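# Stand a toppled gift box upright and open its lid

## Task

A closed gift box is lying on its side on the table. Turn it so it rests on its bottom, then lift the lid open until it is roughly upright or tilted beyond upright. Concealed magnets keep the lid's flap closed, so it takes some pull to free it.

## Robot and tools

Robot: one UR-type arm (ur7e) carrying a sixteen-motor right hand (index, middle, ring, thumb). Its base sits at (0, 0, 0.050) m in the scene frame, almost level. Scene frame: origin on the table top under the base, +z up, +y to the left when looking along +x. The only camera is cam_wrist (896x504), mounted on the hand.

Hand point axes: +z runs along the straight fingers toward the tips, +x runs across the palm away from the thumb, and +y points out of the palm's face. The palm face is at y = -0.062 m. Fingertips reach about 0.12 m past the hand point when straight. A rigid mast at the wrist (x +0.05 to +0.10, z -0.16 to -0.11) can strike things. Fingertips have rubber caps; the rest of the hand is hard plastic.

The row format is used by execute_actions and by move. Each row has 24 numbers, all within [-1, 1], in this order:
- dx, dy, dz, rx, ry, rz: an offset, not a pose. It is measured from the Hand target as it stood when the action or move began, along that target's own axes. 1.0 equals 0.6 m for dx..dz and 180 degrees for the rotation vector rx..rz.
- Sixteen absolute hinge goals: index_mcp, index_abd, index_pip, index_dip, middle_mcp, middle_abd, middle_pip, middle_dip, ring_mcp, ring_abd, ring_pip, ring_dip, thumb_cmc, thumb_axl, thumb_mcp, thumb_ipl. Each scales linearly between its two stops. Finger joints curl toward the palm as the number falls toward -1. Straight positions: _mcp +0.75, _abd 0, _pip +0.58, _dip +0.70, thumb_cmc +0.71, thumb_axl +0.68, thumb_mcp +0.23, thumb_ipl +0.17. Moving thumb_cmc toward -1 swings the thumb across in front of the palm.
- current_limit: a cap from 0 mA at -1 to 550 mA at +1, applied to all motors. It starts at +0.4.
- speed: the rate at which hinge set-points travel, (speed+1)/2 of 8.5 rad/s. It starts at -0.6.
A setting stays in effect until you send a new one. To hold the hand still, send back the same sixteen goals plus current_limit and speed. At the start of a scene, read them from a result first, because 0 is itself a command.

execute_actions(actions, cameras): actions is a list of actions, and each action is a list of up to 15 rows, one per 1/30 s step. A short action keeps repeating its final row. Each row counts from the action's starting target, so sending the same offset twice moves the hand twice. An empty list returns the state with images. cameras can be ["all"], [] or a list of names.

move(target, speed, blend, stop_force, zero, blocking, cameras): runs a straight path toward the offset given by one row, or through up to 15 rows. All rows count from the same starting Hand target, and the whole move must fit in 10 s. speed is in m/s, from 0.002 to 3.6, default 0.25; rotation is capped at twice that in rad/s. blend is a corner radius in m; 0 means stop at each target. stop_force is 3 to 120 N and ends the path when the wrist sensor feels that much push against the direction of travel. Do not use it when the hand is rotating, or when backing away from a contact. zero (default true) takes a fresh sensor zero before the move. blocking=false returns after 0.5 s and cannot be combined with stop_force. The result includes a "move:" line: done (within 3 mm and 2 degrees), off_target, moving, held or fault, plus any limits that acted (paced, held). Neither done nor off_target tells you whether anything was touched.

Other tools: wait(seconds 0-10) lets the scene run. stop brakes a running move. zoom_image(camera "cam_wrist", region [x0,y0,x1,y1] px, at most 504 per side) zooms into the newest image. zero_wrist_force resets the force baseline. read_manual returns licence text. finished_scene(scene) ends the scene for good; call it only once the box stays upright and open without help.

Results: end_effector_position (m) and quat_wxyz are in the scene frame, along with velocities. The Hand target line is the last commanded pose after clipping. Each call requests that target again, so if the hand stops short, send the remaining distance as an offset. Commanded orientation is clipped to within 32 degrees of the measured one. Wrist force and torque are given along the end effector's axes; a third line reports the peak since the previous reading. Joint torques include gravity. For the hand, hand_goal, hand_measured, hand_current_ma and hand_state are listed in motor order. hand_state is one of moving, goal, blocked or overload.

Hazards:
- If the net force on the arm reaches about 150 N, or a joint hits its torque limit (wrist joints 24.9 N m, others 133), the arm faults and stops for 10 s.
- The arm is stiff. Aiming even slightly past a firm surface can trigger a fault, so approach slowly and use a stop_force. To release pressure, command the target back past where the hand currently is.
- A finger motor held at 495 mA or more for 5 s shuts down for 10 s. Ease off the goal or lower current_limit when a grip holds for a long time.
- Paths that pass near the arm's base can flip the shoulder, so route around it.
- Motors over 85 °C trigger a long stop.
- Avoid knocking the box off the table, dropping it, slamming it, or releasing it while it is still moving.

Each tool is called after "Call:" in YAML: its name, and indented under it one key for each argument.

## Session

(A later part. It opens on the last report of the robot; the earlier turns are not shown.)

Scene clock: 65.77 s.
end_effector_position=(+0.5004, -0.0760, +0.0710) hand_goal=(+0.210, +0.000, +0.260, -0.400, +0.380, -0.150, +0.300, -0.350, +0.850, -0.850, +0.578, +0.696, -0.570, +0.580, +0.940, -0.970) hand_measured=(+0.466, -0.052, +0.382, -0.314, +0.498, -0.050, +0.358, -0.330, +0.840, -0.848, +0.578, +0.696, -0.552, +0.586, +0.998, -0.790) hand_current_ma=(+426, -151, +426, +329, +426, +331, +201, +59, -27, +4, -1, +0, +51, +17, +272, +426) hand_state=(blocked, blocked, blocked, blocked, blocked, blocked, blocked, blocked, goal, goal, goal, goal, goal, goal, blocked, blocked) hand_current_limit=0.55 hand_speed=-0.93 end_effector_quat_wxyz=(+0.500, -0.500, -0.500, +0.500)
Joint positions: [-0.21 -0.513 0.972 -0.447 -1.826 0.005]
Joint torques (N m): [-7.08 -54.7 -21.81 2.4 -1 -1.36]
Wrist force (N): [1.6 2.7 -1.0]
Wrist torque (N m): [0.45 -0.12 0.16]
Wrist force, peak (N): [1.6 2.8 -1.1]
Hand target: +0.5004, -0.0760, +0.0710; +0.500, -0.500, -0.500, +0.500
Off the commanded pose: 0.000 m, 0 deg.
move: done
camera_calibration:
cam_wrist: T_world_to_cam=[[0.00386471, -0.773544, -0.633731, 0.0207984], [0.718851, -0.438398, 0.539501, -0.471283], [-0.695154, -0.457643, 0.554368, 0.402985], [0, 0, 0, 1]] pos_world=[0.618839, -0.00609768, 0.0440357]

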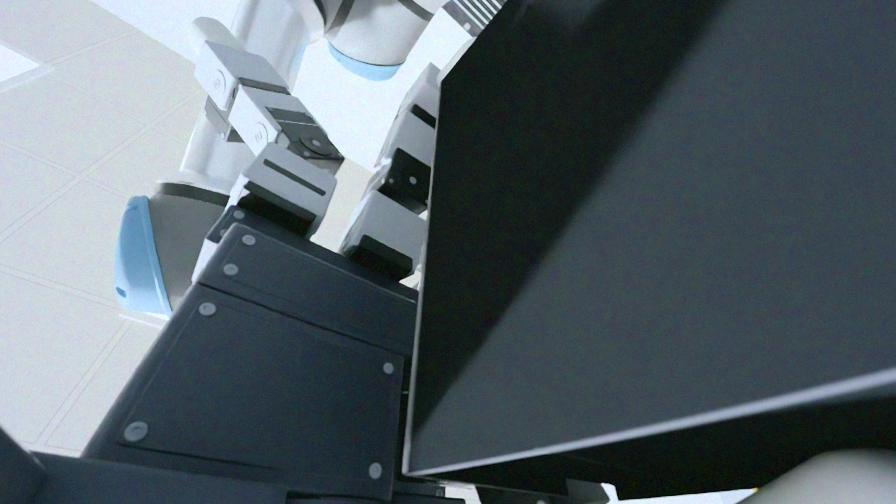

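Call:
move:
  target: [0,0,0,0,0,0,0.21,0,0.26,-0.40,0.38,-0.45,0.30,-0.35,0.85,-0.95,0.577,0.696,-0.571,0.58,0.94,-0.97,0.6,-0.94]
  cameras: ["cam_wrist"]

Scene clock: 69.03 s.
end_effector_position=(+0.5004, -0.0760, +0.0710) hand_goal=(+0.210, +0.000, +0.260, -0.400, +0.380, -0.450, +0.300, -0.350, +0.850, -0.950, +0.578, +0.696, -0.570, +0.580, +0.940, -0.970) hand_measured=(+0.466, -0.062, +0.382, -0.314, +0.498, -0.078, +0.358, -0.330, +0.840, -0.948, +0.578, +0.696, -0.550, +0.586, +0.998, -0.790) hand_current_ma=(+440, -184, +440, +329, +440, +440, +201, +59, -27, +4, -1, +0, +56, +17, +272, +440) hand_state=(blocked, blocked, blocked, blocked, blocked, blocked, blocked, blocked, goal, goal, goal, goal, goal, goal, blocked, blocked) hand_current_limit=0.60 hand_speed=-0.94 end_effector_quat_wxyz=(+0.500, -0.500, -0.500, +0.500)
Joint positions: [-0.21 -0.513 0.972 -0.447 -1.826 0.005]
Joint torques (N m): [-6.31 -56.19 -20.29 2.67 -0.23 -1.26]
Wrist force (N): [1.6 2.5 -0.9]
Wrist torque (N m): [0.43 -0.13 0.16]
Wrist force, peak (N): [1.7 3.0 -1.2]
Hand target: +0.5004, -0.0760, +0.0710; +0.500, -0.500, -0.500, +0.500
Off the commanded pose: 0.000 m, 0 deg.
move: done
camera_calibration:
cam_wrist: T_world_to_cam=[[0.00386471, -0.773544, -0.633731, 0.0207984], [0.718851, -0.438398, 0.539501, -0.471283], [-0.695154, -0.457643, 0.554368, 0.402985], [0, 0, 0, 1]] pos_world=[0.618839, -0.00609768, 0.0440357]

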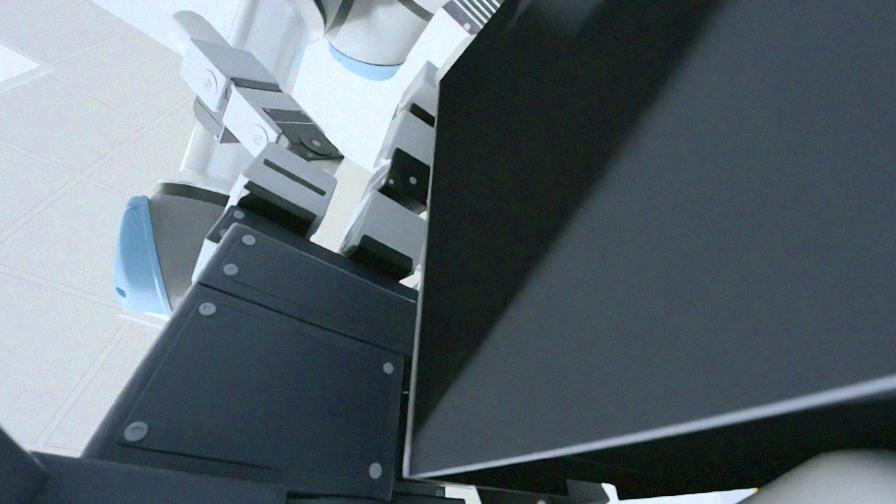

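Call:
move:
  target: [0,0,0,0,0,0,0.21,0,0.26,-0.40,0.38,-0.60,0.30,-0.35,0.85,-0.95,0.577,0.696,-0.571,0.58,0.94,-0.97,0.79,-0.9]
  cameras: ["cam_wrist"]

Scene clock: 69.73 s.
end_effector_position=(+0.5004, -0.0760, +0.0710) hand_goal=(+0.210, +0.000, +0.260, -0.400, +0.380, -0.600, +0.300, -0.350, +0.850, -0.950, +0.578, +0.696, -0.570, +0.580, +0.940, -0.970) hand_measured=(+0.466, -0.066, +0.382, -0.314, +0.496, -0.086, +0.358, -0.330, +0.840, -0.948, +0.578, +0.696, -0.550, +0.586, +0.998, -0.790) hand_current_ma=(+492, -200, +489, +329, +492, +492, +201, +59, -27, +4, -1, +0, +57, +17, +272, +492) hand_state=(blocked, blocked, blocked, blocked, blocked, blocked, blocked, blocked, goal, goal, goal, goal, blocked, goal, blocked, blocked) hand_current_limit=0.79 hand_speed=-0.90 end_effector_quat_wxyz=(+0.500, -0.500, -0.500, +0.500)
Joint positions: [-0.21 -0.513 0.972 -0.447 -1.826 0.005]
Joint torques (N m): [-5.65 -55.46 -20.56 2.7 -0.15 -1.08]
Wrist force (N): [1.6 2.0 -1.1]
Wrist torque (N m): [0.46 -0.12 0.15]
Wrist force, peak (N): [1.6 2.6 -1.1]
Hand target: +0.5004, -0.0760, +0.0710; +0.500, -0.500, -0.500, +0.500
Off the commanded pose: 0.000 m, 0 deg.
move: done
camera_calibration:
cam_wrist: T_world_to_cam=[[0.00386471, -0.773544, -0.633731, 0.0207984], [0.718851, -0.438398, 0.539501, -0.471283], [-0.695154, -0.457643, 0.554368, 0.402985], [0, 0, 0, 1]] pos_world=[0.618839, -0.00609768, 0.0440357]

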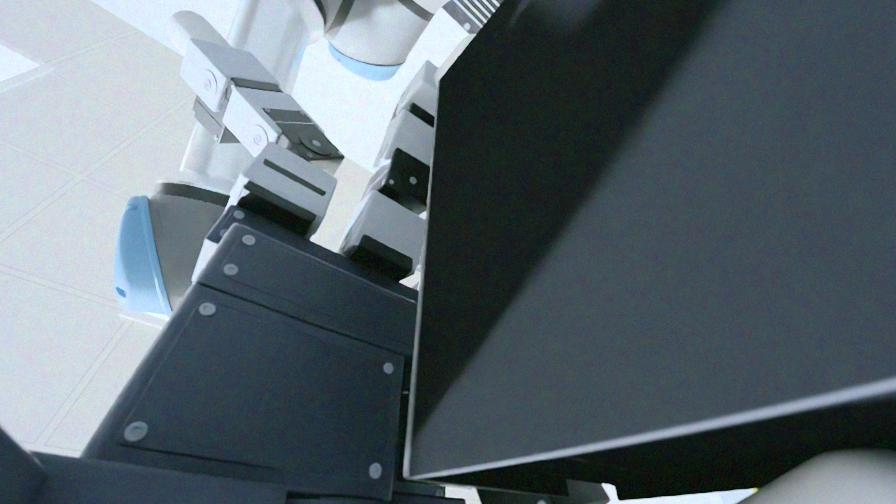

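Call:
move:
  target: [0,0,0,0,0,0,0.21,0,0.26,-0.40,0.46,-0.60,0.32,-0.35,0.85,-0.95,0.577,0.696,-0.571,0.58,0.94,-0.97,0.79,-0.9]
  cameras: ["cam_wrist"]

Scene clock: 71.80 s.
end_effector_position=(+0.5004, -0.0760, +0.0710) hand_goal=(+0.210, +0.000, +0.260, -0.400, +0.460, -0.600, +0.320, -0.350, +0.850, -0.950, +0.578, +0.696, -0.570, +0.580, +0.940, -0.970) hand_measured=(+0.466, -0.046, +0.382, -0.316, +0.528, -0.502, +0.378, -0.314, +0.840, -0.948, +0.578, +0.696, -0.522, +0.582, +0.998, -0.790) hand_current_ma=(+492, -132, +489, +318, +264, +325, +201, +113, -27, +4, -1, +0, +161, +4, +272, +492) hand_state=(blocked, blocked, blocked, blocked, blocked, blocked, blocked, blocked, goal, goal, goal, goal, blocked, goal, blocked, blocked) hand_current_limit=0.79 hand_speed=-0.90 end_effector_quat_wxyz=(+0.500, -0.500, -0.500, +0.500)
Joint positions: [-0.21 -0.513 0.972 -0.447 -1.826 0.005]
Joint torques (N m): [-5.54 -57.21 -19.21 2.77 0.19 -1.11]
Wrist force (N): [1.6 3.3 -1.1]
Wrist torque (N m): [0.40 -0.09 0.17]
Wrist force, peak (N): [1.8 3.6 -1.2]
Hand target: +0.5004, -0.0760, +0.0710; +0.500, -0.500, -0.500, +0.500
Off the commanded pose: 0.000 m, 0 deg.
move: done
camera_calibration:
cam_wrist: T_world_to_cam=[[0.00386471, -0.773544, -0.633731, 0.0207984], [0.718851, -0.438398, 0.539501, -0.471283], [-0.695154, -0.457643, 0.554368, 0.402985], [0, 0, 0, 1]] pos_world=[0.618839, -0.00609768, 0.0440357]

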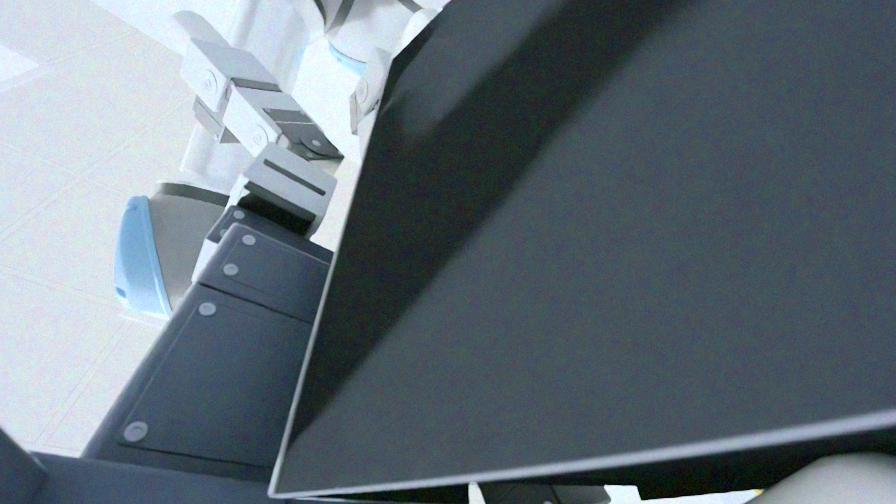

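Call:
move:
  target:
    - [0,0,0,0,0,0,0.21,0,0.26,-0.40,0.56,-0.50,0.36,-0.31,0.85,-0.95,0.577,0.696,-0.571,0.58,0.94,-0.97,0.76,-0.95]
    - [0,0,0,0,0,0,0.21,0,0.26,-0.40,0.72,-0.40,0.40,-0.2,0.85,-0.95,0.577,0.696,-0.571,0.58,0.94,-0.97,0.6,-0.93]
  cameras: ["cam_wrist"]

Call:
move:
  target: [0,0,0,0,0,0,0.50,0,0.34,-0.30,0.75,-0.4,0.45,-0.1,0.85,-0.95,0.577,0.696,-0.571,0.6,0.96,-0.68,0.3,-0.85]

Call:
move:
  target: [0,0,0,0,0,0,0.80,0,0.36,-0.1,0.8,0,0.577,0.3,0.85,-0.5,0.577,0.696,-0.571,0.678,0.978,-0.45,0.3,-0.75]
  cameras: ["cam_wrist"]

Scene clock: 74.00 s.
end_effector_position=(+0.5004, -0.0760, +0.0710) hand_goal=(+0.210, +0.000, +0.260, -0.400, +0.720, -0.400, +0.400, -0.200, +0.850, -0.950, +0.578, +0.696, -0.570, +0.580, +0.940, -0.970) hand_measured=(+0.468, -0.002, +0.382, -0.316, +0.698, -0.404, +0.394, -0.202, +0.840, -0.948, +0.578, +0.696, -0.570, +0.586, +0.998, -0.790) hand_current_ma=(+440, -3, +440, +318, -64, -5, -15, -5, -27, +4, -1, +0, +1, +14, +272, +440) hand_state=(blocked, goal, blocked, blocked, blocked, goal, goal, goal, goal, goal, goal, goal, goal, goal, blocked, blocked) hand_current_limit=0.60 hand_speed=-0.93 end_effector_quat_wxyz=(+0.500, -0.500, -0.500, +0.500)
Joint positions: [-0.21 -0.513 0.972 -0.447 -1.826 0.005]
Joint torques (N m): [-5.3 -58.19 -17.8 2.87 0.71 -1.12]
Wrist force (N): [1.8 3.5 -1.2]
Wrist torque (N m): [0.43 -0.12 0.20]
Wrist force, peak (N): [1.8 3.8 -1.2]
Hand target: +0.5004, -0.0760, +0.0710; +0.500, -0.500, -0.500, +0.500
Off the commanded pose: 0.000 m, 0 deg.
move: done
camera_calibration:
cam_wrist: T_world_to_cam=[[0.00386471, -0.773544, -0.633731, 0.0207984], [0.718851, -0.438398, 0.539501, -0.471283], [-0.695154, -0.457643, 0.554368, 0.402985], [0, 0, 0, 1]] pos_world=[0.618839, -0.00609768, 0.0440357]

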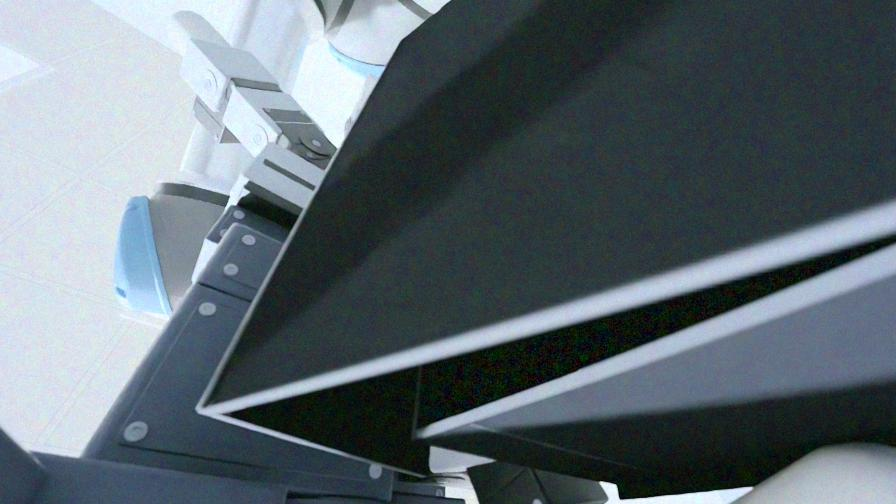

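Scene clock: 74.73 s.
end_effector_position=(+0.5004, -0.0760, +0.0710) hand_goal=(+0.500, +0.000, +0.340, -0.300, +0.750, -0.400, +0.450, -0.100, +0.850, -0.950, +0.578, +0.696, -0.570, +0.600, +0.960, -0.680) hand_measured=(+0.494, -0.002, +0.342, -0.294, +0.728, -0.404, +0.442, -0.102, +0.840, -0.948, +0.578, +0.696, -0.570, +0.602, +0.960, -0.682) hand_current_ma=(-14, -3, +5, +15, -64, -5, -17, -5, -27, +4, -1, +0, +1, +4, -1, -4) hand_state=(goal, goal, goal, goal, blocked, goal, goal, goal, goal, goal, goal, goal, goal, goal, goal, goal) hand_current_limit=0.30 hand_speed=-0.85 end_effector_quat_wxyz=(+0.500, -0.500, -0.500, +0.500)
Joint positions: [-0.21 -0.513 0.972 -0.447 -1.826 0.005]
Joint torques (N m): [-4.74 -57.7 -17.6 2.71 0.6 -1.16]
Wrist force (N): [1.7 2.7 -0.9]
Wrist torque (N m): [0.38 -0.11 0.18]
Wrist force, peak (N): [1.7 3.6 -1.3]
Hand target: +0.5004, -0.0760, +0.0710; +0.500, -0.500, -0.500, +0.500
Off the commanded pose: 0.000 m, 0 deg.
move: done

Scene clock: 75.47 s.
end_effector_position=(+0.5004, -0.0760, +0.0710) hand_goal=(+0.800, +0.000, +0.360, -0.100, +0.800, +0.000, +0.578, +0.300, +0.850, -0.500, +0.578, +0.696, -0.570, +0.678, +0.978, -0.450) hand_measured=(+0.776, -0.002, +0.352, -0.104, +0.778, -0.004, +0.570, +0.296, +0.840, -0.504, +0.578, +0.696, -0.570, +0.676, +0.970, -0.452) hand_current_ma=(-73, -3, -17, -7, -64, -6, -18, -6, -27, -6, -1, +0, +1, -5, -22, -5) hand_state=(blocked, goal, goal, goal, blocked, goal, goal, goal, goal, goal, goal, goal, goal, goal, goal, goal) hand_current_limit=0.30 hand_speed=-0.75 end_effector_quat_wxyz=(+0.500, -0.500, -0.500, +0.500)
Joint positions: [-0.21 -0.513 0.972 -0.447 -1.826 0.005]
Joint torques (N m): [-4.86 -59.31 -17.7 2.84 0.66 -1.13]
Wrist force (N): [1.7 2.4 -1.2]
Wrist torque (N m): [0.35 -0.10 0.16]
Wrist force, peak (N): [1.7 2.7 -1.4]
Hand target: +0.5004, -0.0760, +0.0710; +0.500, -0.500, -0.500, +0.500
Off the commanded pose: 0.000 m, 0 deg.
move: done
camera_calibration:
cam_wrist: T_world_to_cam=[[0.00386471, -0.773544, -0.633731, 0.0207984], [0.718851, -0.438398, 0.539501, -0.471283], [-0.695154, -0.457643, 0.554368, 0.402985], [0, 0, 0, 1]] pos_world=[0.618839, -0.00609768, 0.0440357]

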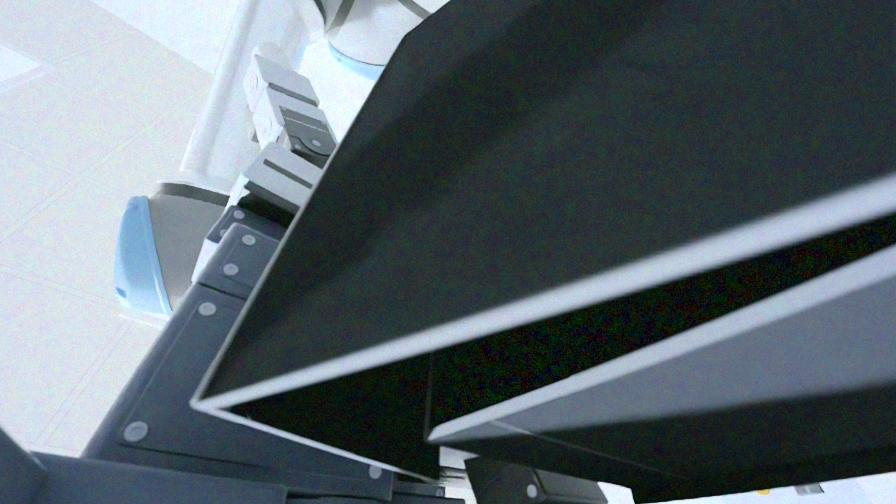

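Call:
move:
  target:
    - [0,0,-0.012,0,0,0,0.80,0,0.36,-0.1,0.8,0,0.577,0.3,0.85,-0.5,0.577,0.696,-0.571,0.678,0.978,-0.45,0.3,-0.75]
    - [-0.01,-0.2,-0.012,0,0,0,0.80,0,0.36,-0.1,0.8,0,0.577,0.3,0.85,-0.5,0.577,0.696,-0.571,0.678,0.978,-0.45,0.3,-0.75]
    - [-0.02,-0.2,0.004,0,0,0,0.80,0,0.36,-0.1,0.8,0,0.577,0.3,0.85,-0.5,0.577,0.696,-0.571,0.678,0.978,-0.45,0.3,-0.75]
  speed: [0.06,0.25,0.1]
  blend: [0.004,0.01,0]
  cameras: ["cam_wrist"]

Scene clock: 78.43 s.
end_effector_position=(+0.4982, -0.0880, +0.1909) hand_goal=(+0.800, +0.000, +0.360, -0.100, +0.800, +0.000, +0.578, +0.300, +0.850, -0.500, +0.578, +0.696, -0.570, +0.678, +0.978, -0.450) hand_measured=(+0.778, -0.002, +0.352, -0.104, +0.780, -0.004, +0.570, +0.296, +0.840, -0.504, +0.578, +0.696, -0.570, +0.676, +0.970, -0.452) hand_current_ma=(-67, -3, -17, -7, -60, -6, -17, -6, -27, -5, -1, +0, +1, -5, -22, -5) hand_state=(blocked, goal, goal, goal, blocked, goal, goal, goal, goal, goal, goal, goal, goal, goal, goal, goal) hand_current_limit=0.30 hand_speed=-0.75 end_effector_quat_wxyz=(+0.500, -0.500, -0.500, +0.500)
Joint positions: [-0.226 -0.636 0.887 -0.239 -1.842 0.005]
Joint torques (N m): [-8.14 -66.47 -6.14 3.04 -1.46 1.3]
Wrist force (N): [1.6 2.5 -0.8]
Wrist torque (N m): [0.34 -0.10 0.18]
Wrist force, peak (N): [1.7 4.1 -1.2]
Hand target: +0.4981, -0.0880, +0.1910; +0.500, -0.500, -0.500, +0.500
Off the commanded pose: 0.000 m, 0 deg.
move: done; blend cut to 0.0036 m at target 1, 0.0057 m at target 2
camera_calibration:
cam_wrist: T_world_to_cam=[[0.00386471, -0.773544, -0.633731, 0.0875087], [0.718851, -0.438398, 0.539501, -0.539648], [-0.695154, -0.457643, 0.554368, 0.329496], [0, 0, 0, 1]] pos_world=[0.616639, -0.0180977, 0.163936]

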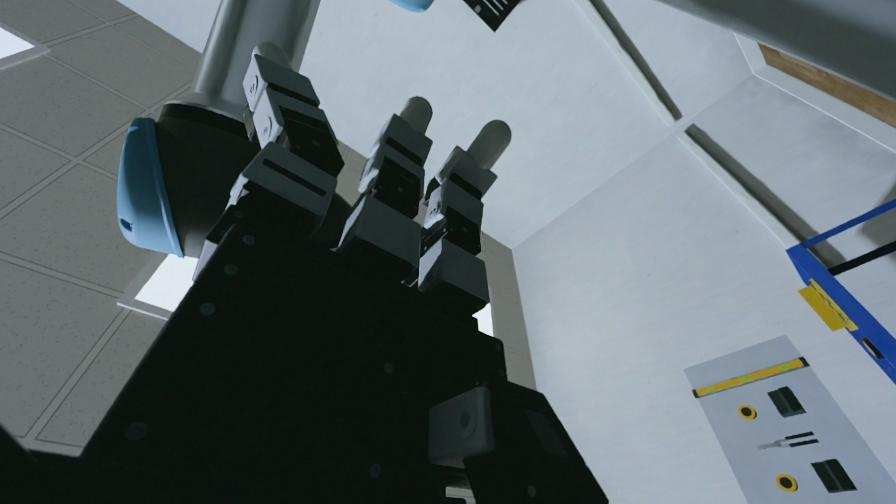

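Call:
move:
  target:
    - [0,0,0,0,0,0,0.80,0,0.36,-0.1,0.8,0,0.577,0.3,0.85,0,0.577,0.696,-0.571,0.678,0.225,0.168,0.5,-0.6]
    - [0,0.062,0,0,0,0,0.80,0,0.36,-0.1,0.8,0,0.577,0.3,0.85,0,0.577,0.696,-0.571,0.678,0.225,0.168,0.5,-0.6]
  speed: [0.1,0.15]

Call:
move:
  target:
    - [0.08,0,0,0,0,0,0.80,0,0.36,-0.1,0.8,0,0.577,0.3,0.85,0,0.577,0.696,-0.571,0.678,0.225,0.168,0.5,-0.6]
    - [0.16,0.045,0,0,0,0,0.80,0,0.36,-0.1,0.8,0,0.577,0.3,0.85,0,0.577,0.696,-0.571,0.678,0.225,0.168,0.5,-0.6]
  speed: [0.06,0.06]
  blend: [0.01,0]
  stop_force: 4
  cameras: ["cam_wrist"]

Scene clock: 81.07 s.
end_effector_position=(+0.4980, -0.0880, +0.1540) hand_goal=(+0.800, +0.000, +0.360, -0.100, +0.800, +0.000, +0.578, +0.300, +0.850, +0.000, +0.578, +0.696, -0.570, +0.678, +0.226, +0.168) hand_measured=(+0.778, -0.002, +0.352, -0.104, +0.780, -0.004, +0.570, +0.296, +0.840, -0.002, +0.578, +0.696, -0.570, +0.676, +0.228, +0.166) hand_current_ma=(-67, -3, -17, -7, -60, -6, -17, -6, -27, -5, -1, +0, +1, -5, +4, -5) hand_state=(blocked, goal, goal, goal, blocked, goal, goal, goal, goal, goal, goal, goal, goal, goal, goal, goal) hand_current_limit=0.50 hand_speed=-0.60 end_effector_quat_wxyz=(+0.500, -0.500, -0.500, +0.500)
Joint positions: [-0.227 -0.606 0.928 -0.31 -1.843 0.005]
Joint torques (N m): [-7.85 -49.4 -6.09 0.05 -1.59 -0.37]
Wrist force (N): [1.7 0.4 -1.1]
Wrist torque (N m): [0.13 -0.10 0.18]
Wrist force, peak (N): [1.7 2.9 -0.9]
Hand target: +0.4980, -0.0880, +0.1538; +0.500, -0.500, -0.500, +0.500
Off the commanded pose: 0.000 m, 0 deg.
move: done

Scene clock: 83.13 s.
end_effector_position=(+0.4980, -0.0435, +0.1529) hand_goal=(+0.800, +0.000, +0.360, -0.100, +0.800, +0.000, +0.578, +0.300, +0.850, +0.000, +0.578, +0.696, -0.570, +0.678, +0.226, +0.168) hand_measured=(+0.778, -0.002, +0.352, -0.104, +0.780, -0.004, +0.570, +0.296, +0.840, -0.002, +0.578, +0.696, -0.500, +0.680, +0.228, +0.168) hand_current_ma=(-67, -3, -17, -7, -60, -5, -17, -6, -27, -4, -1, +0, +259, +2, +5, -1) hand_state=(blocked, goal, goal, goal, goal, goal, goal, goal, goal, goal, goal, goal, blocked, goal, goal, goal) hand_current_limit=0.50 hand_speed=-0.60 end_effector_quat_wxyz=(+0.500, -0.500, -0.500, +0.500)
Joint positions: [-0.166 -0.613 0.943 -0.319 -1.783 0.005]
Joint torques (N m): [-7.8 -58.06 -21.55 1.33 -1.36 0.28]
Wrist force (N): [1.5 -13.2 -1.6]
Wrist torque (N m): [-1.07 -0.08 0.49]
Wrist force, peak (N): [2.2 -19.6 -1.7]
Hand target: +0.4980, -0.0435, +0.1529; +0.500, -0.500, -0.500, +0.500 (not the last commanded pose)
Off the commanded pose: 0.058 m, 0 deg.
move: contact; path passed 0 of 2 targets
camera_calibration:
cam_wrist: T_world_to_cam=[[0.00401091, -0.773576, -0.633691, 0.0977558], [0.718763, -0.438346, 0.539659, -0.499462], [-0.695243, -0.457638, 0.55426, 0.370856], [0, 0, 0, 1]] pos_world=[0.616439, 0.0264023, 0.125936]

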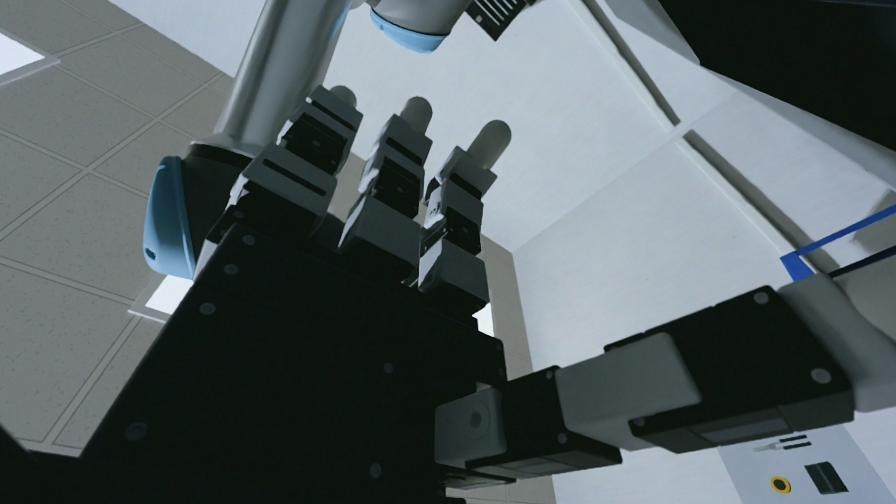

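Call:
zoom_image:
  camera: "cam_wrist"
  region: [596, 0, 896, 200]

Scaled by 1.680.

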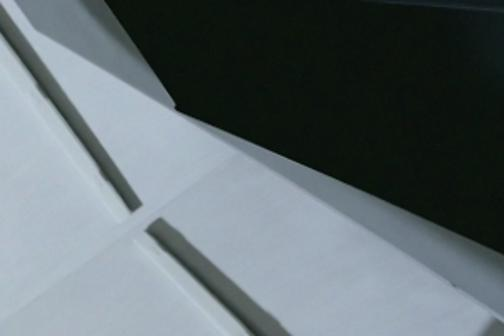

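Call:
move:
  target: [-0.015,-0.0035,0,0,0,0,0.80,0,0.36,-0.1,0.8,0,0.577,0.3,0.85,0,0.577,0.696,-0.571,0.678,0.225,0.168,0.5,-0.6]
  speed: 0.05

Call:
move:
  target:
    - [0.078,0,0,0,0,0,0.80,0,0.36,-0.1,0.8,0,0.577,0.3,0.85,0,0.577,0.696,-0.571,0.678,0.225,0.168,0.5,-0.6]
    - [0.167,0.06,0,0,0,0,0.80,0,0.36,-0.1,0.8,0,0.577,0.3,0.85,0,0.577,0.696,-0.571,0.678,0.225,0.168,0.5,-0.6]
  speed: [0.06,0.06]
  blend: [0.004,0]
  stop_force: 5
  cameras: ["cam_wrist"]

Scene clock: 90.43 s.
end_effector_position=(+0.4980, -0.0523, +0.1550) hand_goal=(+0.800, +0.000, +0.360, -0.100, +0.800, +0.000, +0.578, +0.300, +0.850, +0.000, +0.578, +0.696, -0.570, +0.678, +0.226, +0.168) hand_measured=(+0.778, -0.002, +0.352, -0.104, +0.780, -0.004, +0.570, +0.296, +0.840, -0.002, +0.578, +0.696, -0.568, +0.680, +0.228, +0.168) hand_current_ma=(-67, -3, -17, -7, -60, -5, -17, -6, -27, -4, -1, +0, +4, +2, +5, -1) hand_state=(blocked, goal, goal, goal, goal, goal, goal, goal, goal, goal, goal, goal, goal, goal, goal, goal) hand_current_limit=0.50 hand_speed=-0.60 end_effector_quat_wxyz=(+0.500, -0.500, -0.500, +0.500)
Joint positions: [-0.178 -0.614 0.94 -0.315 -1.795 0.005]
Joint torques (N m): [-7.05 -67.3 -25.3 3.48 -1.63 0.96]
Wrist force (N): [1.7 2.2 -1.2]
Wrist torque (N m): [0.35 -0.09 0.17]
Wrist force, peak (N): [1.7 -13.4 -1.4]
Hand target: +0.4980, -0.0525, +0.1550; +0.500, -0.500, -0.500, +0.500
Off the commanded pose: 0.000 m, 0 deg.
move: done

Scene clock: 92.57 s.
end_effector_position=(+0.4979, -0.0061, +0.1536) hand_goal=(+0.800, +0.000, +0.360, -0.100, +0.800, +0.000, +0.578, +0.300, +0.850, +0.000, +0.578, +0.696, -0.570, +0.678, +0.226, +0.168) hand_measured=(+0.778, -0.002, +0.352, -0.104, +0.780, -0.004, +0.570, +0.296, +0.840, -0.002, +0.578, +0.696, -0.556, +0.680, +0.228, +0.168) hand_current_ma=(-67, -3, -17, -7, -60, -5, -17, -6, -27, -4, -1, +0, +34, +2, +5, -1) hand_state=(blocked, goal, goal, goal, goal, goal, goal, goal, goal, goal, goal, goal, goal, goal, goal, goal) hand_current_limit=0.50 hand_speed=-0.60 end_effector_quat_wxyz=(+0.500, -0.500, -0.500, +0.500)
Joint positions: [-0.115 -0.614 0.944 -0.319 -1.732 0.004]
Joint torques (N m): [-7.88 -59.17 -22.21 1.84 -1.52 -0.29]
Wrist force (N): [1.4 -10.5 -1.2]
Wrist torque (N m): [-0.92 -0.07 0.39]
Wrist force, peak (N): [0.9 -25.9 -1.4]
Hand target: +0.4979, -0.0061, +0.1536; +0.500, -0.500, -0.500, +0.500 (not the last commanded pose)
Off the commanded pose: 0.064 m, 0 deg.
move: contact; path passed 0 of 2 targets
camera_calibration:
cam_wrist: T_world_to_cam=[[0.00418968, -0.773573, -0.633693, 0.127021], [0.718639, -0.43833, 0.539838, -0.483393], [-0.695371, -0.457658, 0.554083, 0.387687], [0, 0, 0, 1]] pos_world=[0.616439, 0.0638023, 0.126636]

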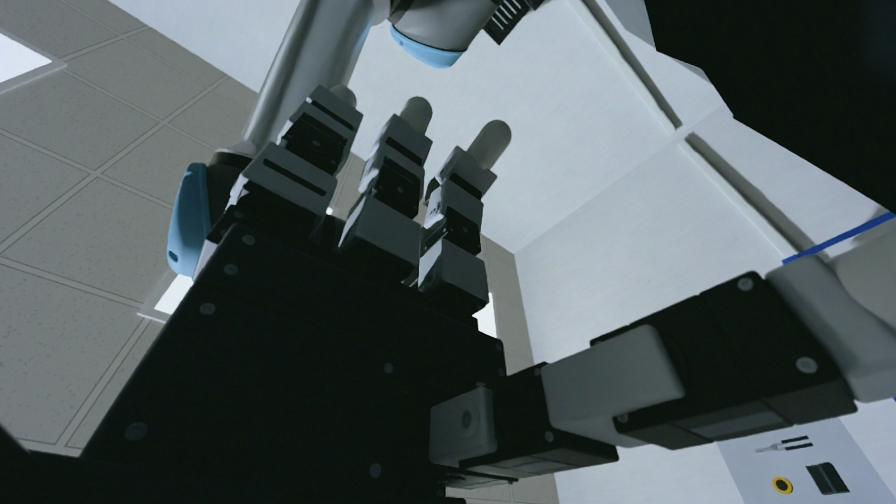

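Call:
move:
  target:
    - [0,-0.15,0,0,0,0,0.80,0,0.577,0.696,0.8,0,0.577,0.696,0.85,0,0.577,0.696,-0.571,0.678,0.225,0.168,0.5,-0.6]
    - [0,-0.25,-0.15,0,0,0,0.80,0,0.577,0.696,0.8,0,0.577,0.696,0.85,0,0.577,0.696,-0.571,0.678,0.225,0.168,0.5,-0.6]
    - [0,-0.1,-0.336,-0.5,0,0,0.80,0,0.577,0.696,0.8,0,0.577,0.696,0.85,0,0.577,0.696,-0.571,0.678,0.225,0.168,0.5,-0.6]
  speed: [0.15,0.4,0.6]
  blend: [0.03,0.05,0]
  cameras: ["cam_wrist"]

Scene clock: 95.13 s.
end_effector_position=(+0.5340, -0.0048, +0.2709) hand_goal=(+0.800, +0.000, +0.578, +0.696, +0.800, +0.000, +0.578, +0.696, +0.850, +0.000, +0.578, +0.696, -0.570, +0.678, +0.226, +0.168) hand_measured=(+0.784, -0.002, +0.570, +0.692, +0.784, -0.004, +0.572, +0.692, +0.840, -0.002, +0.578, +0.696, -0.568, +0.680, +0.228, +0.168) hand_current_ma=(-48, -3, -16, -8, -43, -5, -14, -6, -27, -4, -1, +0, +3, +2, +3, -1) hand_state=(goal, goal, goal, goal, goal, goal, goal, goal, goal, goal, goal, goal, goal, goal, goal, goal) hand_current_limit=0.50 hand_speed=-0.60 end_effector_quat_wxyz=(+0.489, -0.508, -0.512, +0.491)
Joint positions: [-0.104 -0.575 0.543 0.002 -1.727 -0.004]
Joint torques (N m): [-7.84 -70.18 -9.02 0.31 -1.38 -1.28]
Wrist force (N): [1.4 2.4 -0.8]
Wrist torque (N m): [0.31 -0.05 0.16]
Wrist force, peak (N): [1.4 -10.9 -1.3]
Hand target: +0.5340, -0.0048, +0.2709; +0.489, -0.508, -0.512, +0.491 (not the last commanded pose)
Off the commanded pose: 0.175 m, 88 deg.
move: held (a check stopped the path); path passed 1 of 3 targets; limits=held
pose unreachable: on one or more control steps of this call, first in action 0 (counted from 0), an arm could not follow its commanded pose, so it was not sent that pose on those steps. It may still have moved: this result reports where it is.
cause: moving toward the commanded pose would bring two parts of the arm too close to each other (joints 3 (elbow) to 6 (wrist 3) lie between them).
camera_calibration:
cam_wrist: T_world_to_cam=[[0.0346104, -0.77269, -0.633839, 0.185966], [0.69877, -0.434717, 0.568103, -0.569097], [-0.714508, -0.46257, 0.524887, 0.366441], [0, 0, 0, 1]] pos_world=[0.653057, 0.0658032, 0.248838]

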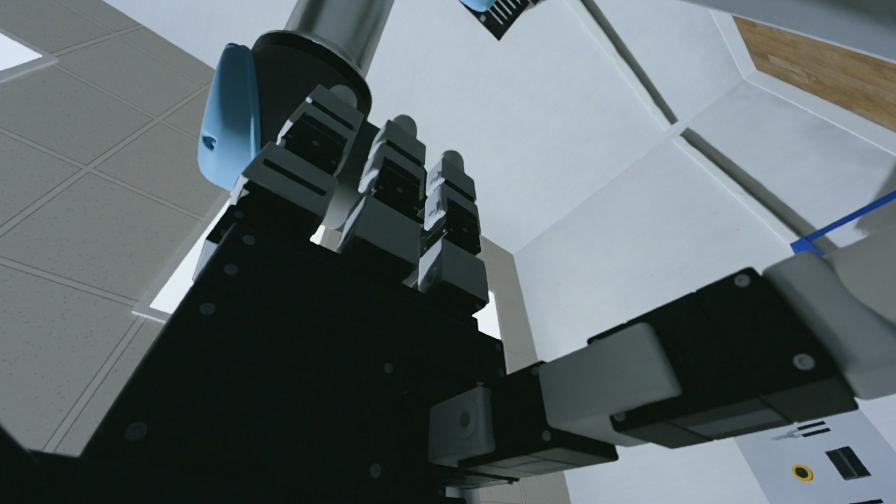

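Call:
move:
  target:
    - [0.142,0.05,-0.077,0,0,-0.4,0.80,0,0.577,0.696,0.8,0,0.577,0.696,0.85,0,0.577,0.696,-0.571,0.678,0.225,0.168,0.5,-0.6]
    - [0.142,0.183,-0.077,0,0,-0.5,0.80,0,0.577,0.696,0.8,0,0.577,0.696,0.85,0,0.577,0.696,-0.571,0.678,0.225,0.168,0.5,-0.6]
  speed: [0.7,0.4]
  blend: [0.03,0]
  cameras: ["cam_wrist"]

Scene clock: 97.53 s.
end_effector_position=(+0.5468, +0.0191, +0.2636) hand_goal=(+0.800, +0.000, +0.578, +0.696, +0.800, +0.000, +0.578, +0.696, +0.850, +0.000, +0.578, +0.696, -0.570, +0.678, +0.226, +0.168) hand_measured=(+0.784, -0.002, +0.570, +0.692, +0.784, -0.002, +0.572, +0.692, +0.840, +0.000, +0.578, +0.696, -0.568, +0.680, +0.228, +0.168) hand_current_ma=(-48, -1, -16, -8, -43, -1, -14, -6, -27, -1, -1, +0, +3, +2, +3, -1) hand_state=(goal, goal, goal, goal, goal, goal, goal, goal, goal, goal, goal, goal, goal, goal, goal, goal) hand_current_limit=0.50 hand_speed=-0.60 end_effector_quat_wxyz=(+0.562, -0.416, -0.593, +0.400)
Joint positions: [-0.109 -0.521 0.445 0.037 -1.732 -0.344]
Joint torques (N m): [6.08 -70.71 -6.8 0.28 1.73 1.32]
Wrist force (N): [0.7 2.1 -0.8]
Wrist torque (N m): [0.26 -0.01 0.13]
Wrist force, peak (N): [-0.6 4.1 -2.1]
Hand target: +0.5468, +0.0191, +0.2636; +0.562, -0.416, -0.593, +0.400 (not the last commanded pose)
Off the commanded pose: 0.124 m, 71 deg.
move: held (a check stopped the path); path passed 0 of 2 targets; limits=held
pose unreachable: on one or more control steps of this call, first in action 0 (counted from 0), an arm could not follow its commanded pose, so it was not sent that pose on those steps. It may still have moved: this result reports where it is.
cause: moving toward the commanded pose would bring two parts of the arm too close to each other (joints 3 (elbow) to 6 (wrist 3) lie between them).
camera_calibration:
cam_wrist: T_world_to_cam=[[0.0493572, -0.517609, -0.854193, 0.244595], [0.703504, -0.589064, 0.397601, -0.518192], [-0.708976, -0.620552, 0.335065, 0.44052], [0, 0, 0, 1]] pos_world=[0.664795, 0.0947218, 0.267361]

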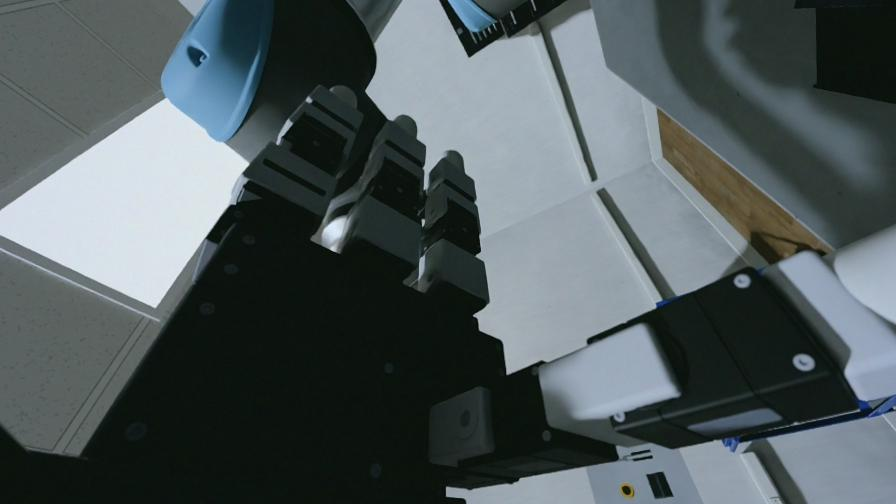

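Call:
move:
  target:
    - [0.097,0.221,-0.092,0,0,0,0.80,0,0.577,0.696,0.8,0,0.577,0.696,0.85,0,0.577,0.696,-0.571,0.678,0.225,0.168,0.5,-0.6]
    - [0.097,0.221,-0.092,0,0,-0.37,0.80,0,0.577,0.696,0.8,0,0.577,0.696,0.85,0,0.577,0.696,-0.571,0.678,0.225,0.168,0.5,-0.6]
  speed: [0.4,0.6]
  blend: [0.03,0]
  cameras: ["cam_wrist"]

Scene clock: 99.50 s.
end_effector_position=(+0.5786, +0.0886, +0.1914) hand_goal=(+0.800, +0.000, +0.578, +0.696, +0.800, +0.000, +0.578, +0.696, +0.850, +0.000, +0.578, +0.696, -0.570, +0.678, +0.226, +0.168) hand_measured=(+0.784, +0.000, +0.572, +0.692, +0.786, +0.000, +0.572, +0.692, +0.838, +0.000, +0.576, +0.696, -0.568, +0.680, +0.228, +0.168) hand_current_ma=(-44, -1, -15, -8, -39, -1, -13, -6, -34, +0, -2, +0, +4, +2, +3, -1) hand_state=(goal, goal, goal, goal, goal, goal, goal, goal, goal, goal, goal, goal, goal, goal, goal, goal) hand_current_limit=0.50 hand_speed=-0.60 end_effector_quat_wxyz=(+0.558, -0.419, -0.597, +0.396)
Joint positions: [-0.017 -0.332 0.248 0.031 -1.639 -0.344]
Joint torques (N m): [-7.8 -74.84 -6.88 0.4 -1.52 1.53]
Wrist force (N): [0.8 2.4 -0.6]
Wrist torque (N m): [0.25 -0.01 0.13]
Wrist force, peak (N): [2.5 10.9 -1.4]
Hand target: +0.5786, +0.0886, +0.1915; +0.558, -0.419, -0.597, +0.396 (not the last commanded pose)
Off the commanded pose: 0.051 m, 66 deg.
move: held (a check stopped the path); path passed 0 of 2 targets; limits=held
pose unreachable: on one or more control steps of this call, first in action 0 (counted from 0), an arm could not follow its commanded pose, so it was not sent that pose on those steps. It may still have moved: this result reports where it is.
cause: moving toward the commanded pose would bring two parts of the arm too close to each other (joints 3 (elbow) to 6 (wrist 3) lie between them).
camera_calibration:
cam_wrist: T_world_to_cam=[[0.0612287, -0.515479, -0.854712, 0.210422], [0.696747, -0.591087, 0.406399, -0.468531], [-0.714699, -0.620401, 0.322967, 0.535935], [0, 0, 0, 1]] pos_world=[0.696596, 0.164021, 0.197171]

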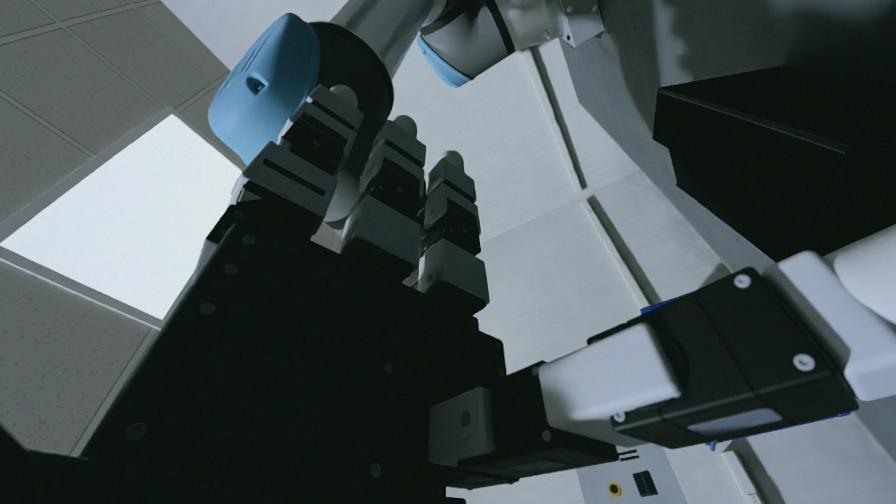

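Call:
zoom_image:
  camera: "cam_wrist"
  region: [600, 40, 896, 270]

Scaled by 1.703.

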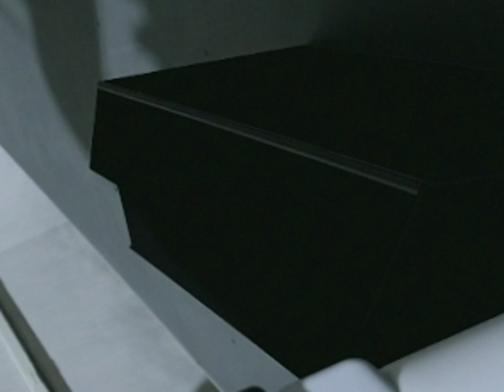

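Call:
move:
  target:
    - [-0.21,-0.103,0.26,0,0,0.11,0.80,0,0.577,0.696,0.8,0,0.577,0.696,0.85,0,0.577,0.696,-0.571,0.678,0.225,0.168,0.5,-0.6]
  speed: [0.35]

Scene clock: 105.47 s.
end_effector_position=(+0.4226, -0.0516, +0.1974) hand_goal=(+0.800, +0.000, +0.578, +0.696, +0.800, +0.000, +0.578, +0.696, +0.850, +0.000, +0.578, +0.696, -0.570, +0.678, +0.226, +0.168) hand_measured=(+0.784, +0.000, +0.572, +0.692, +0.786, +0.000, +0.572, +0.692, +0.838, +0.000, +0.576, +0.696, -0.568, +0.680, +0.228, +0.168) hand_current_ma=(-44, -1, -15, -8, -39, -1, -13, -6, -34, +0, -2, +0, +4, +2, +3, -1) hand_state=(goal, goal, goal, goal, goal, goal, goal, goal, goal, goal, goal, goal, goal, goal, goal, goal) hand_current_limit=0.50 hand_speed=-0.60 end_effector_quat_wxyz=(+0.482, -0.515, -0.516, +0.486)
Joint positions: [-0.203 -0.886 1.286 -0.454 -1.824 -0.009]
Joint torques (N m): [-8.44 -57.49 -5.6 0.2 -1.42 1.46]
Wrist force (N): [2.0 2.4 -1.3]
Wrist torque (N m): [0.36 -0.13 0.17]
Wrist force, peak (N): [2.0 2.4 -1.3]
Hand target: +0.4226, -0.0516, +0.1974; +0.482, -0.515, -0.516, +0.486
Off the commanded pose: 0.000 m, 0 deg.
move: done

Call:
move:
  target: [0,0.0698,0,0,0,-0.02,0.80,0,0.577,0.696,0.8,0,0.577,0.696,0.85,0,0.577,0.696,-0.571,0.678,0.225,0.168,0.5,-0.6]
  speed: 0.15

Call:
move:
  target:
    - [0.16,0,0,0,0,0,0.80,0,0.577,0.696,0.8,0,0.577,0.696,0.85,0,0.577,0.696,-0.571,0.678,0.225,0.168,0.5,-0.6]
  speed: [0.08]
  stop_force: 6
  cameras: ["cam_wrist"]

Scene clock: 106.90 s.
end_effector_position=(+0.4252, -0.0517, +0.1558) hand_goal=(+0.800, +0.000, +0.578, +0.696, +0.800, +0.000, +0.578, +0.696, +0.850, +0.000, +0.578, +0.696, -0.570, +0.678, +0.226, +0.168) hand_measured=(+0.784, +0.000, +0.572, +0.692, +0.786, +0.000, +0.572, +0.692, +0.838, +0.000, +0.576, +0.696, -0.568, +0.680, +0.228, +0.168) hand_current_ma=(-44, -1, -15, -8, -39, -1, -13, -6, -34, +0, -2, +0, +4, +2, +3, -1) hand_state=(goal, goal, goal, goal, goal, goal, goal, goal, goal, goal, goal, goal, goal, goal, goal, goal) hand_current_limit=0.50 hand_speed=-0.60 end_effector_quat_wxyz=(+0.497, -0.499, -0.532, +0.470)
Joint positions: [-0.211 -0.839 1.316 -0.532 -1.832 -0.072]
Joint torques (N m): [-8.18 -43.08 -4.28 0.26 -1.7 -1.54]
Wrist force (N): [1.6 2.3 -1.1]
Wrist torque (N m): [0.33 -0.07 0.25]
Wrist force, peak (N): [1.6 2.9 -1.0]
Hand target: +0.4252, -0.0517, +0.1556; +0.497, -0.499, -0.532, +0.470
Off the commanded pose: 0.000 m, 0 deg.
move: done

Scene clock: 109.27 s.
end_effector_position=(+0.4244, +0.0441, +0.1613) hand_goal=(+0.800, +0.000, +0.578, +0.696, +0.800, +0.000, +0.578, +0.696, +0.850, +0.000, +0.578, +0.696, -0.570, +0.678, +0.226, +0.168) hand_measured=(+0.784, +0.000, +0.572, +0.692, +0.786, +0.000, +0.572, +0.692, +0.838, +0.000, +0.576, +0.696, -0.568, +0.680, +0.226, +0.168) hand_current_ma=(-44, -1, -15, -8, -39, -1, -13, -6, -34, +0, -2, +0, +5, +2, +0, -1) hand_state=(goal, goal, goal, goal, goal, goal, goal, goal, goal, goal, goal, goal, goal, goal, goal, goal) hand_current_limit=0.50 hand_speed=-0.60 end_effector_quat_wxyz=(+0.497, -0.499, -0.532, +0.470)
Joint positions: [-0.063 -0.842 1.305 -0.517 -1.684 -0.064]
Joint torques (N m): [5.1 -42.17 -24.19 3.15 1.5 1.54]
Wrist force (N): [1.4 2.3 -1.4]
Wrist torque (N m): [0.37 -0.07 0.14]
Wrist force, peak (N): [1.6 2.3 -1.6]
Hand target: +0.4244, +0.0441, +0.1613; +0.497, -0.499, -0.532, +0.470
Off the commanded pose: 0.000 m, 0 deg.
move: done
camera_calibration:
cam_wrist: T_world_to_cam=[[0.0510892, -0.734032, -0.677191, 0.15647], [0.686463, -0.466687, 0.557648, -0.40069], [-0.725368, -0.493356, 0.480043, 0.381472], [0, 0, 0, 1]] pos_world=[0.543772, 0.116059, 0.146281]

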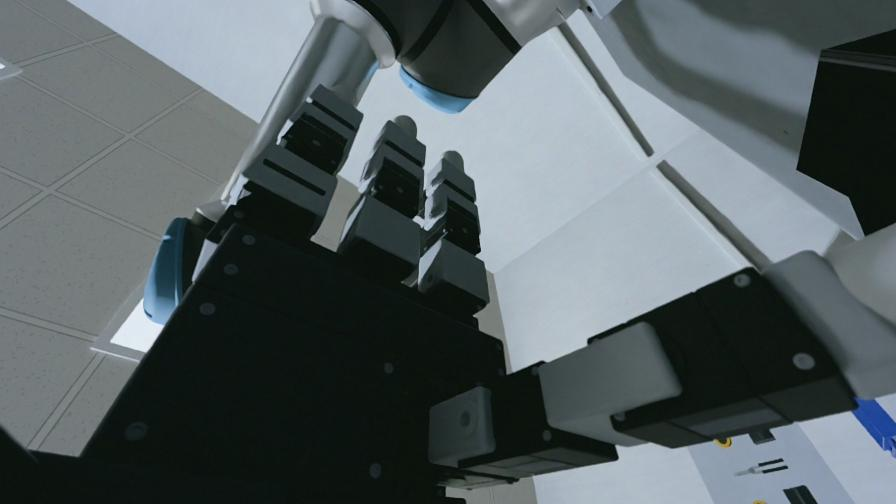

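Call:
zoom_image:
  camera: "cam_wrist"
  region: [716, 0, 896, 260]

Scaled by 1.938.

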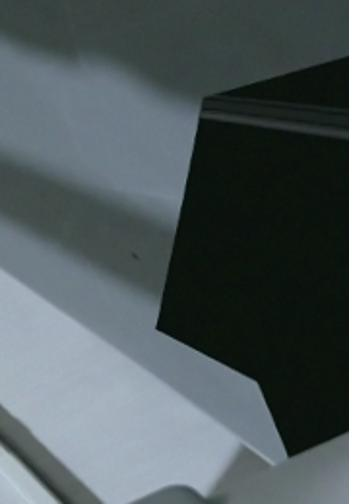

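Call:
move:
  target:
    - [0,-0.05,0,0,0,0,0.80,0,0.577,0.696,0.8,0,0.577,0.696,0.85,0,0.577,0.696,-0.571,0.678,0.225,0.168,0.5,-0.6]
    - [-0.115,0.0,-0.131,0.0204,0.002,0.019,0.80,0,0.358,-0.1,0.85,0,0.577,0.696,0.85,0,0.577,0.696,-0.571,0.678,0.978,-0.4,0.5,-0.5]
    - [-0.115,0.053,-0.131,0.0204,0.002,0.019,0.80,0,0.358,-0.1,0.85,0,0.577,0.696,0.85,0,0.577,0.696,-0.571,0.678,0.978,-0.4,0.5,-0.5]
  speed: [0.2,0.3,0.15]
  blend: [0,0.01,0]
  cameras: ["cam_wrist"]

Scene clock: 117.90 s.
end_effector_position=(+0.5054, -0.0225, +0.1307) hand_goal=(+0.800, +0.000, +0.358, -0.100, +0.850, +0.000, +0.578, +0.696, +0.850, +0.000, +0.578, +0.696, -0.570, +0.678, +0.978, -0.400) hand_measured=(+0.784, +0.000, +0.358, -0.096, +0.828, +0.000, +0.572, +0.692, +0.838, +0.000, +0.576, +0.696, -0.568, +0.680, +0.970, -0.398) hand_current_ma=(-44, -1, +0, +6, -64, -1, -13, -6, -34, +0, -2, +0, +4, +2, -25, +4) hand_state=(goal, goal, goal, goal, blocked, goal, goal, goal, goal, goal, goal, goal, goal, goal, goal, goal) hand_current_limit=0.50 hand_speed=-0.50 end_effector_quat_wxyz=(+0.500, -0.500, -0.500, +0.500)
Joint positions: [-0.136 -0.571 0.923 -0.341 -1.752 0.004]
Joint torques (N m): [5.78 -51.45 -6.91 0.66 1.59 0.25]
Wrist force (N): [1.4 2.5 -1.1]
Wrist torque (N m): [0.37 -0.07 0.16]
Wrist force, peak (N): [0.7 3.0 -2.0]
Hand target: +0.5055, -0.0225, +0.1305; +0.500, -0.500, -0.500, +0.500
Off the commanded pose: 0.000 m, 0 deg.
move: done; blend cut to 0 m at target 2
camera_calibration:
cam_wrist: T_world_to_cam=[[0.00431365, -0.773444, -0.63385, 0.0998657], [0.71883, -0.438245, 0.539652, -0.483723], [-0.695172, -0.457959, 0.554084, 0.397964], [0, 0, 0, 1]] pos_world=[0.623938, 0.0475025, 0.103836]

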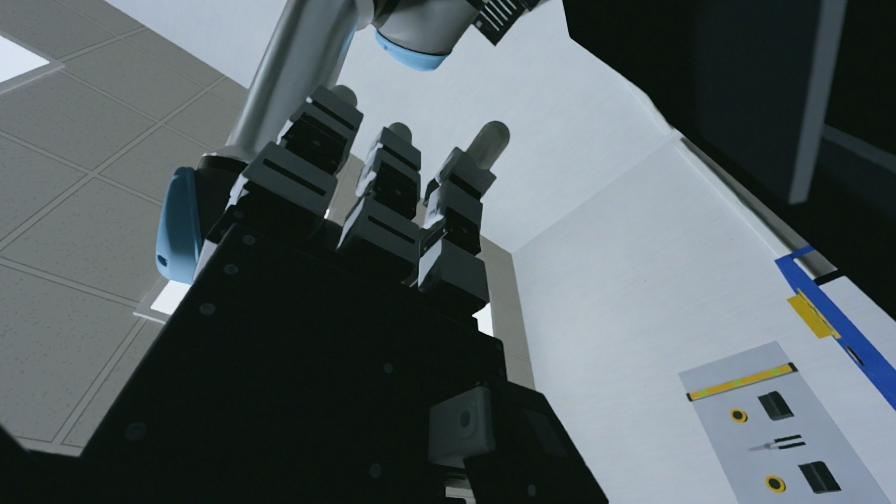

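Call:
zoom_image:
  camera: "cam_wrist"
  region: [536, 0, 896, 300]

Scaled by 1.400.

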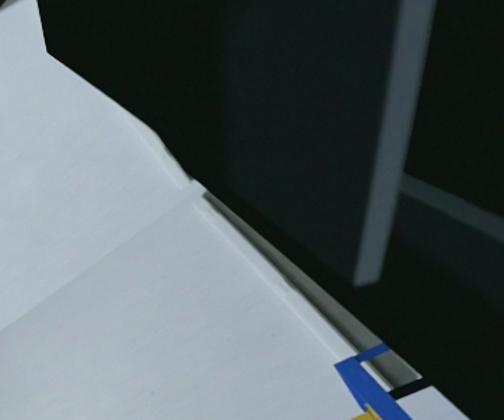

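Call:
move:
  target: [0,0.1,0.006,0,0,0,0.80,0,0.358,-0.1,0.85,0,0.577,0.696,0.85,0,0.577,0.696,-0.571,0.678,0.978,-0.4,0.5,-0.5]
  speed: 0.12
  stop_force: 5
  cameras: ["cam_wrist"]

Scene clock: 121.73 s.
end_effector_position=(+0.5018, -0.0225, +0.0705) hand_goal=(+0.800, +0.000, +0.358, -0.100, +0.850, +0.000, +0.578, +0.696, +0.850, +0.000, +0.578, +0.696, -0.570, +0.678, +0.978, -0.400) hand_measured=(+0.784, +0.000, +0.358, -0.096, +0.828, +0.000, +0.572, +0.692, +0.838, +0.000, +0.576, +0.696, -0.568, +0.680, +0.970, -0.398) hand_current_ma=(-44, -1, +0, +6, -64, -1, -13, -6, -34, +0, -2, +0, +4, +2, -24, +4) hand_state=(goal, goal, goal, goal, blocked, goal, goal, goal, goal, goal, goal, goal, goal, goal, goal, goal) hand_current_limit=0.50 hand_speed=-0.50 end_effector_quat_wxyz=(+0.500, -0.500, -0.500, +0.500)
Joint positions: [-0.137 -0.514 0.975 -0.45 -1.754 0.004]
Joint torques (N m): [-8.51 -52.6 -5.75 0.25 -1.46 0.96]
Wrist force (N): [1.6 2.6 -1.3]
Wrist torque (N m): [0.41 -0.11 0.16]
Wrist force, peak (N): [1.5 3.0 -1.1]
Hand target: +0.5018, -0.0225, +0.0705; +0.500, -0.500, -0.500, +0.500
Off the commanded pose: 0.000 m, 0 deg.
move: done
camera_calibration:
cam_wrist: T_world_to_cam=[[0.00435728, -0.773415, -0.633885, 0.0616972], [0.718793, -0.43827, 0.539682, -0.448553], [-0.695211, -0.457984, 0.554015, 0.428776], [0, 0, 0, 1]] pos_world=[0.620238, 0.0475025, 0.0436365]

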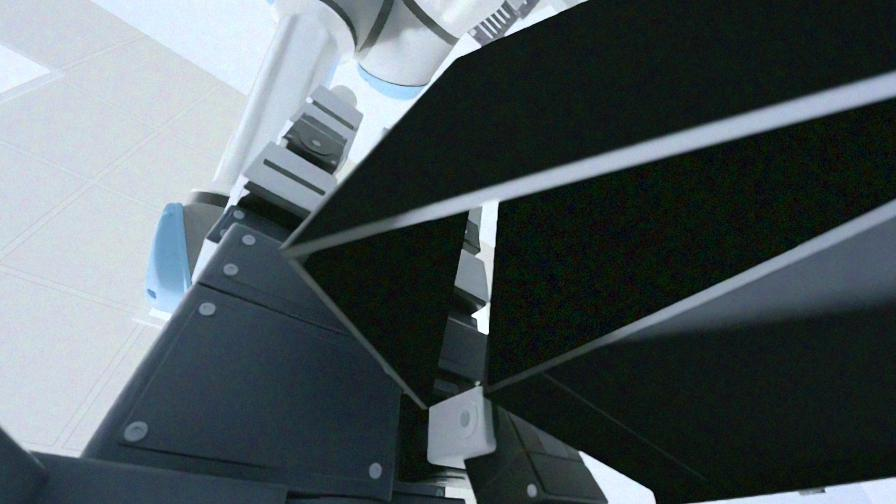

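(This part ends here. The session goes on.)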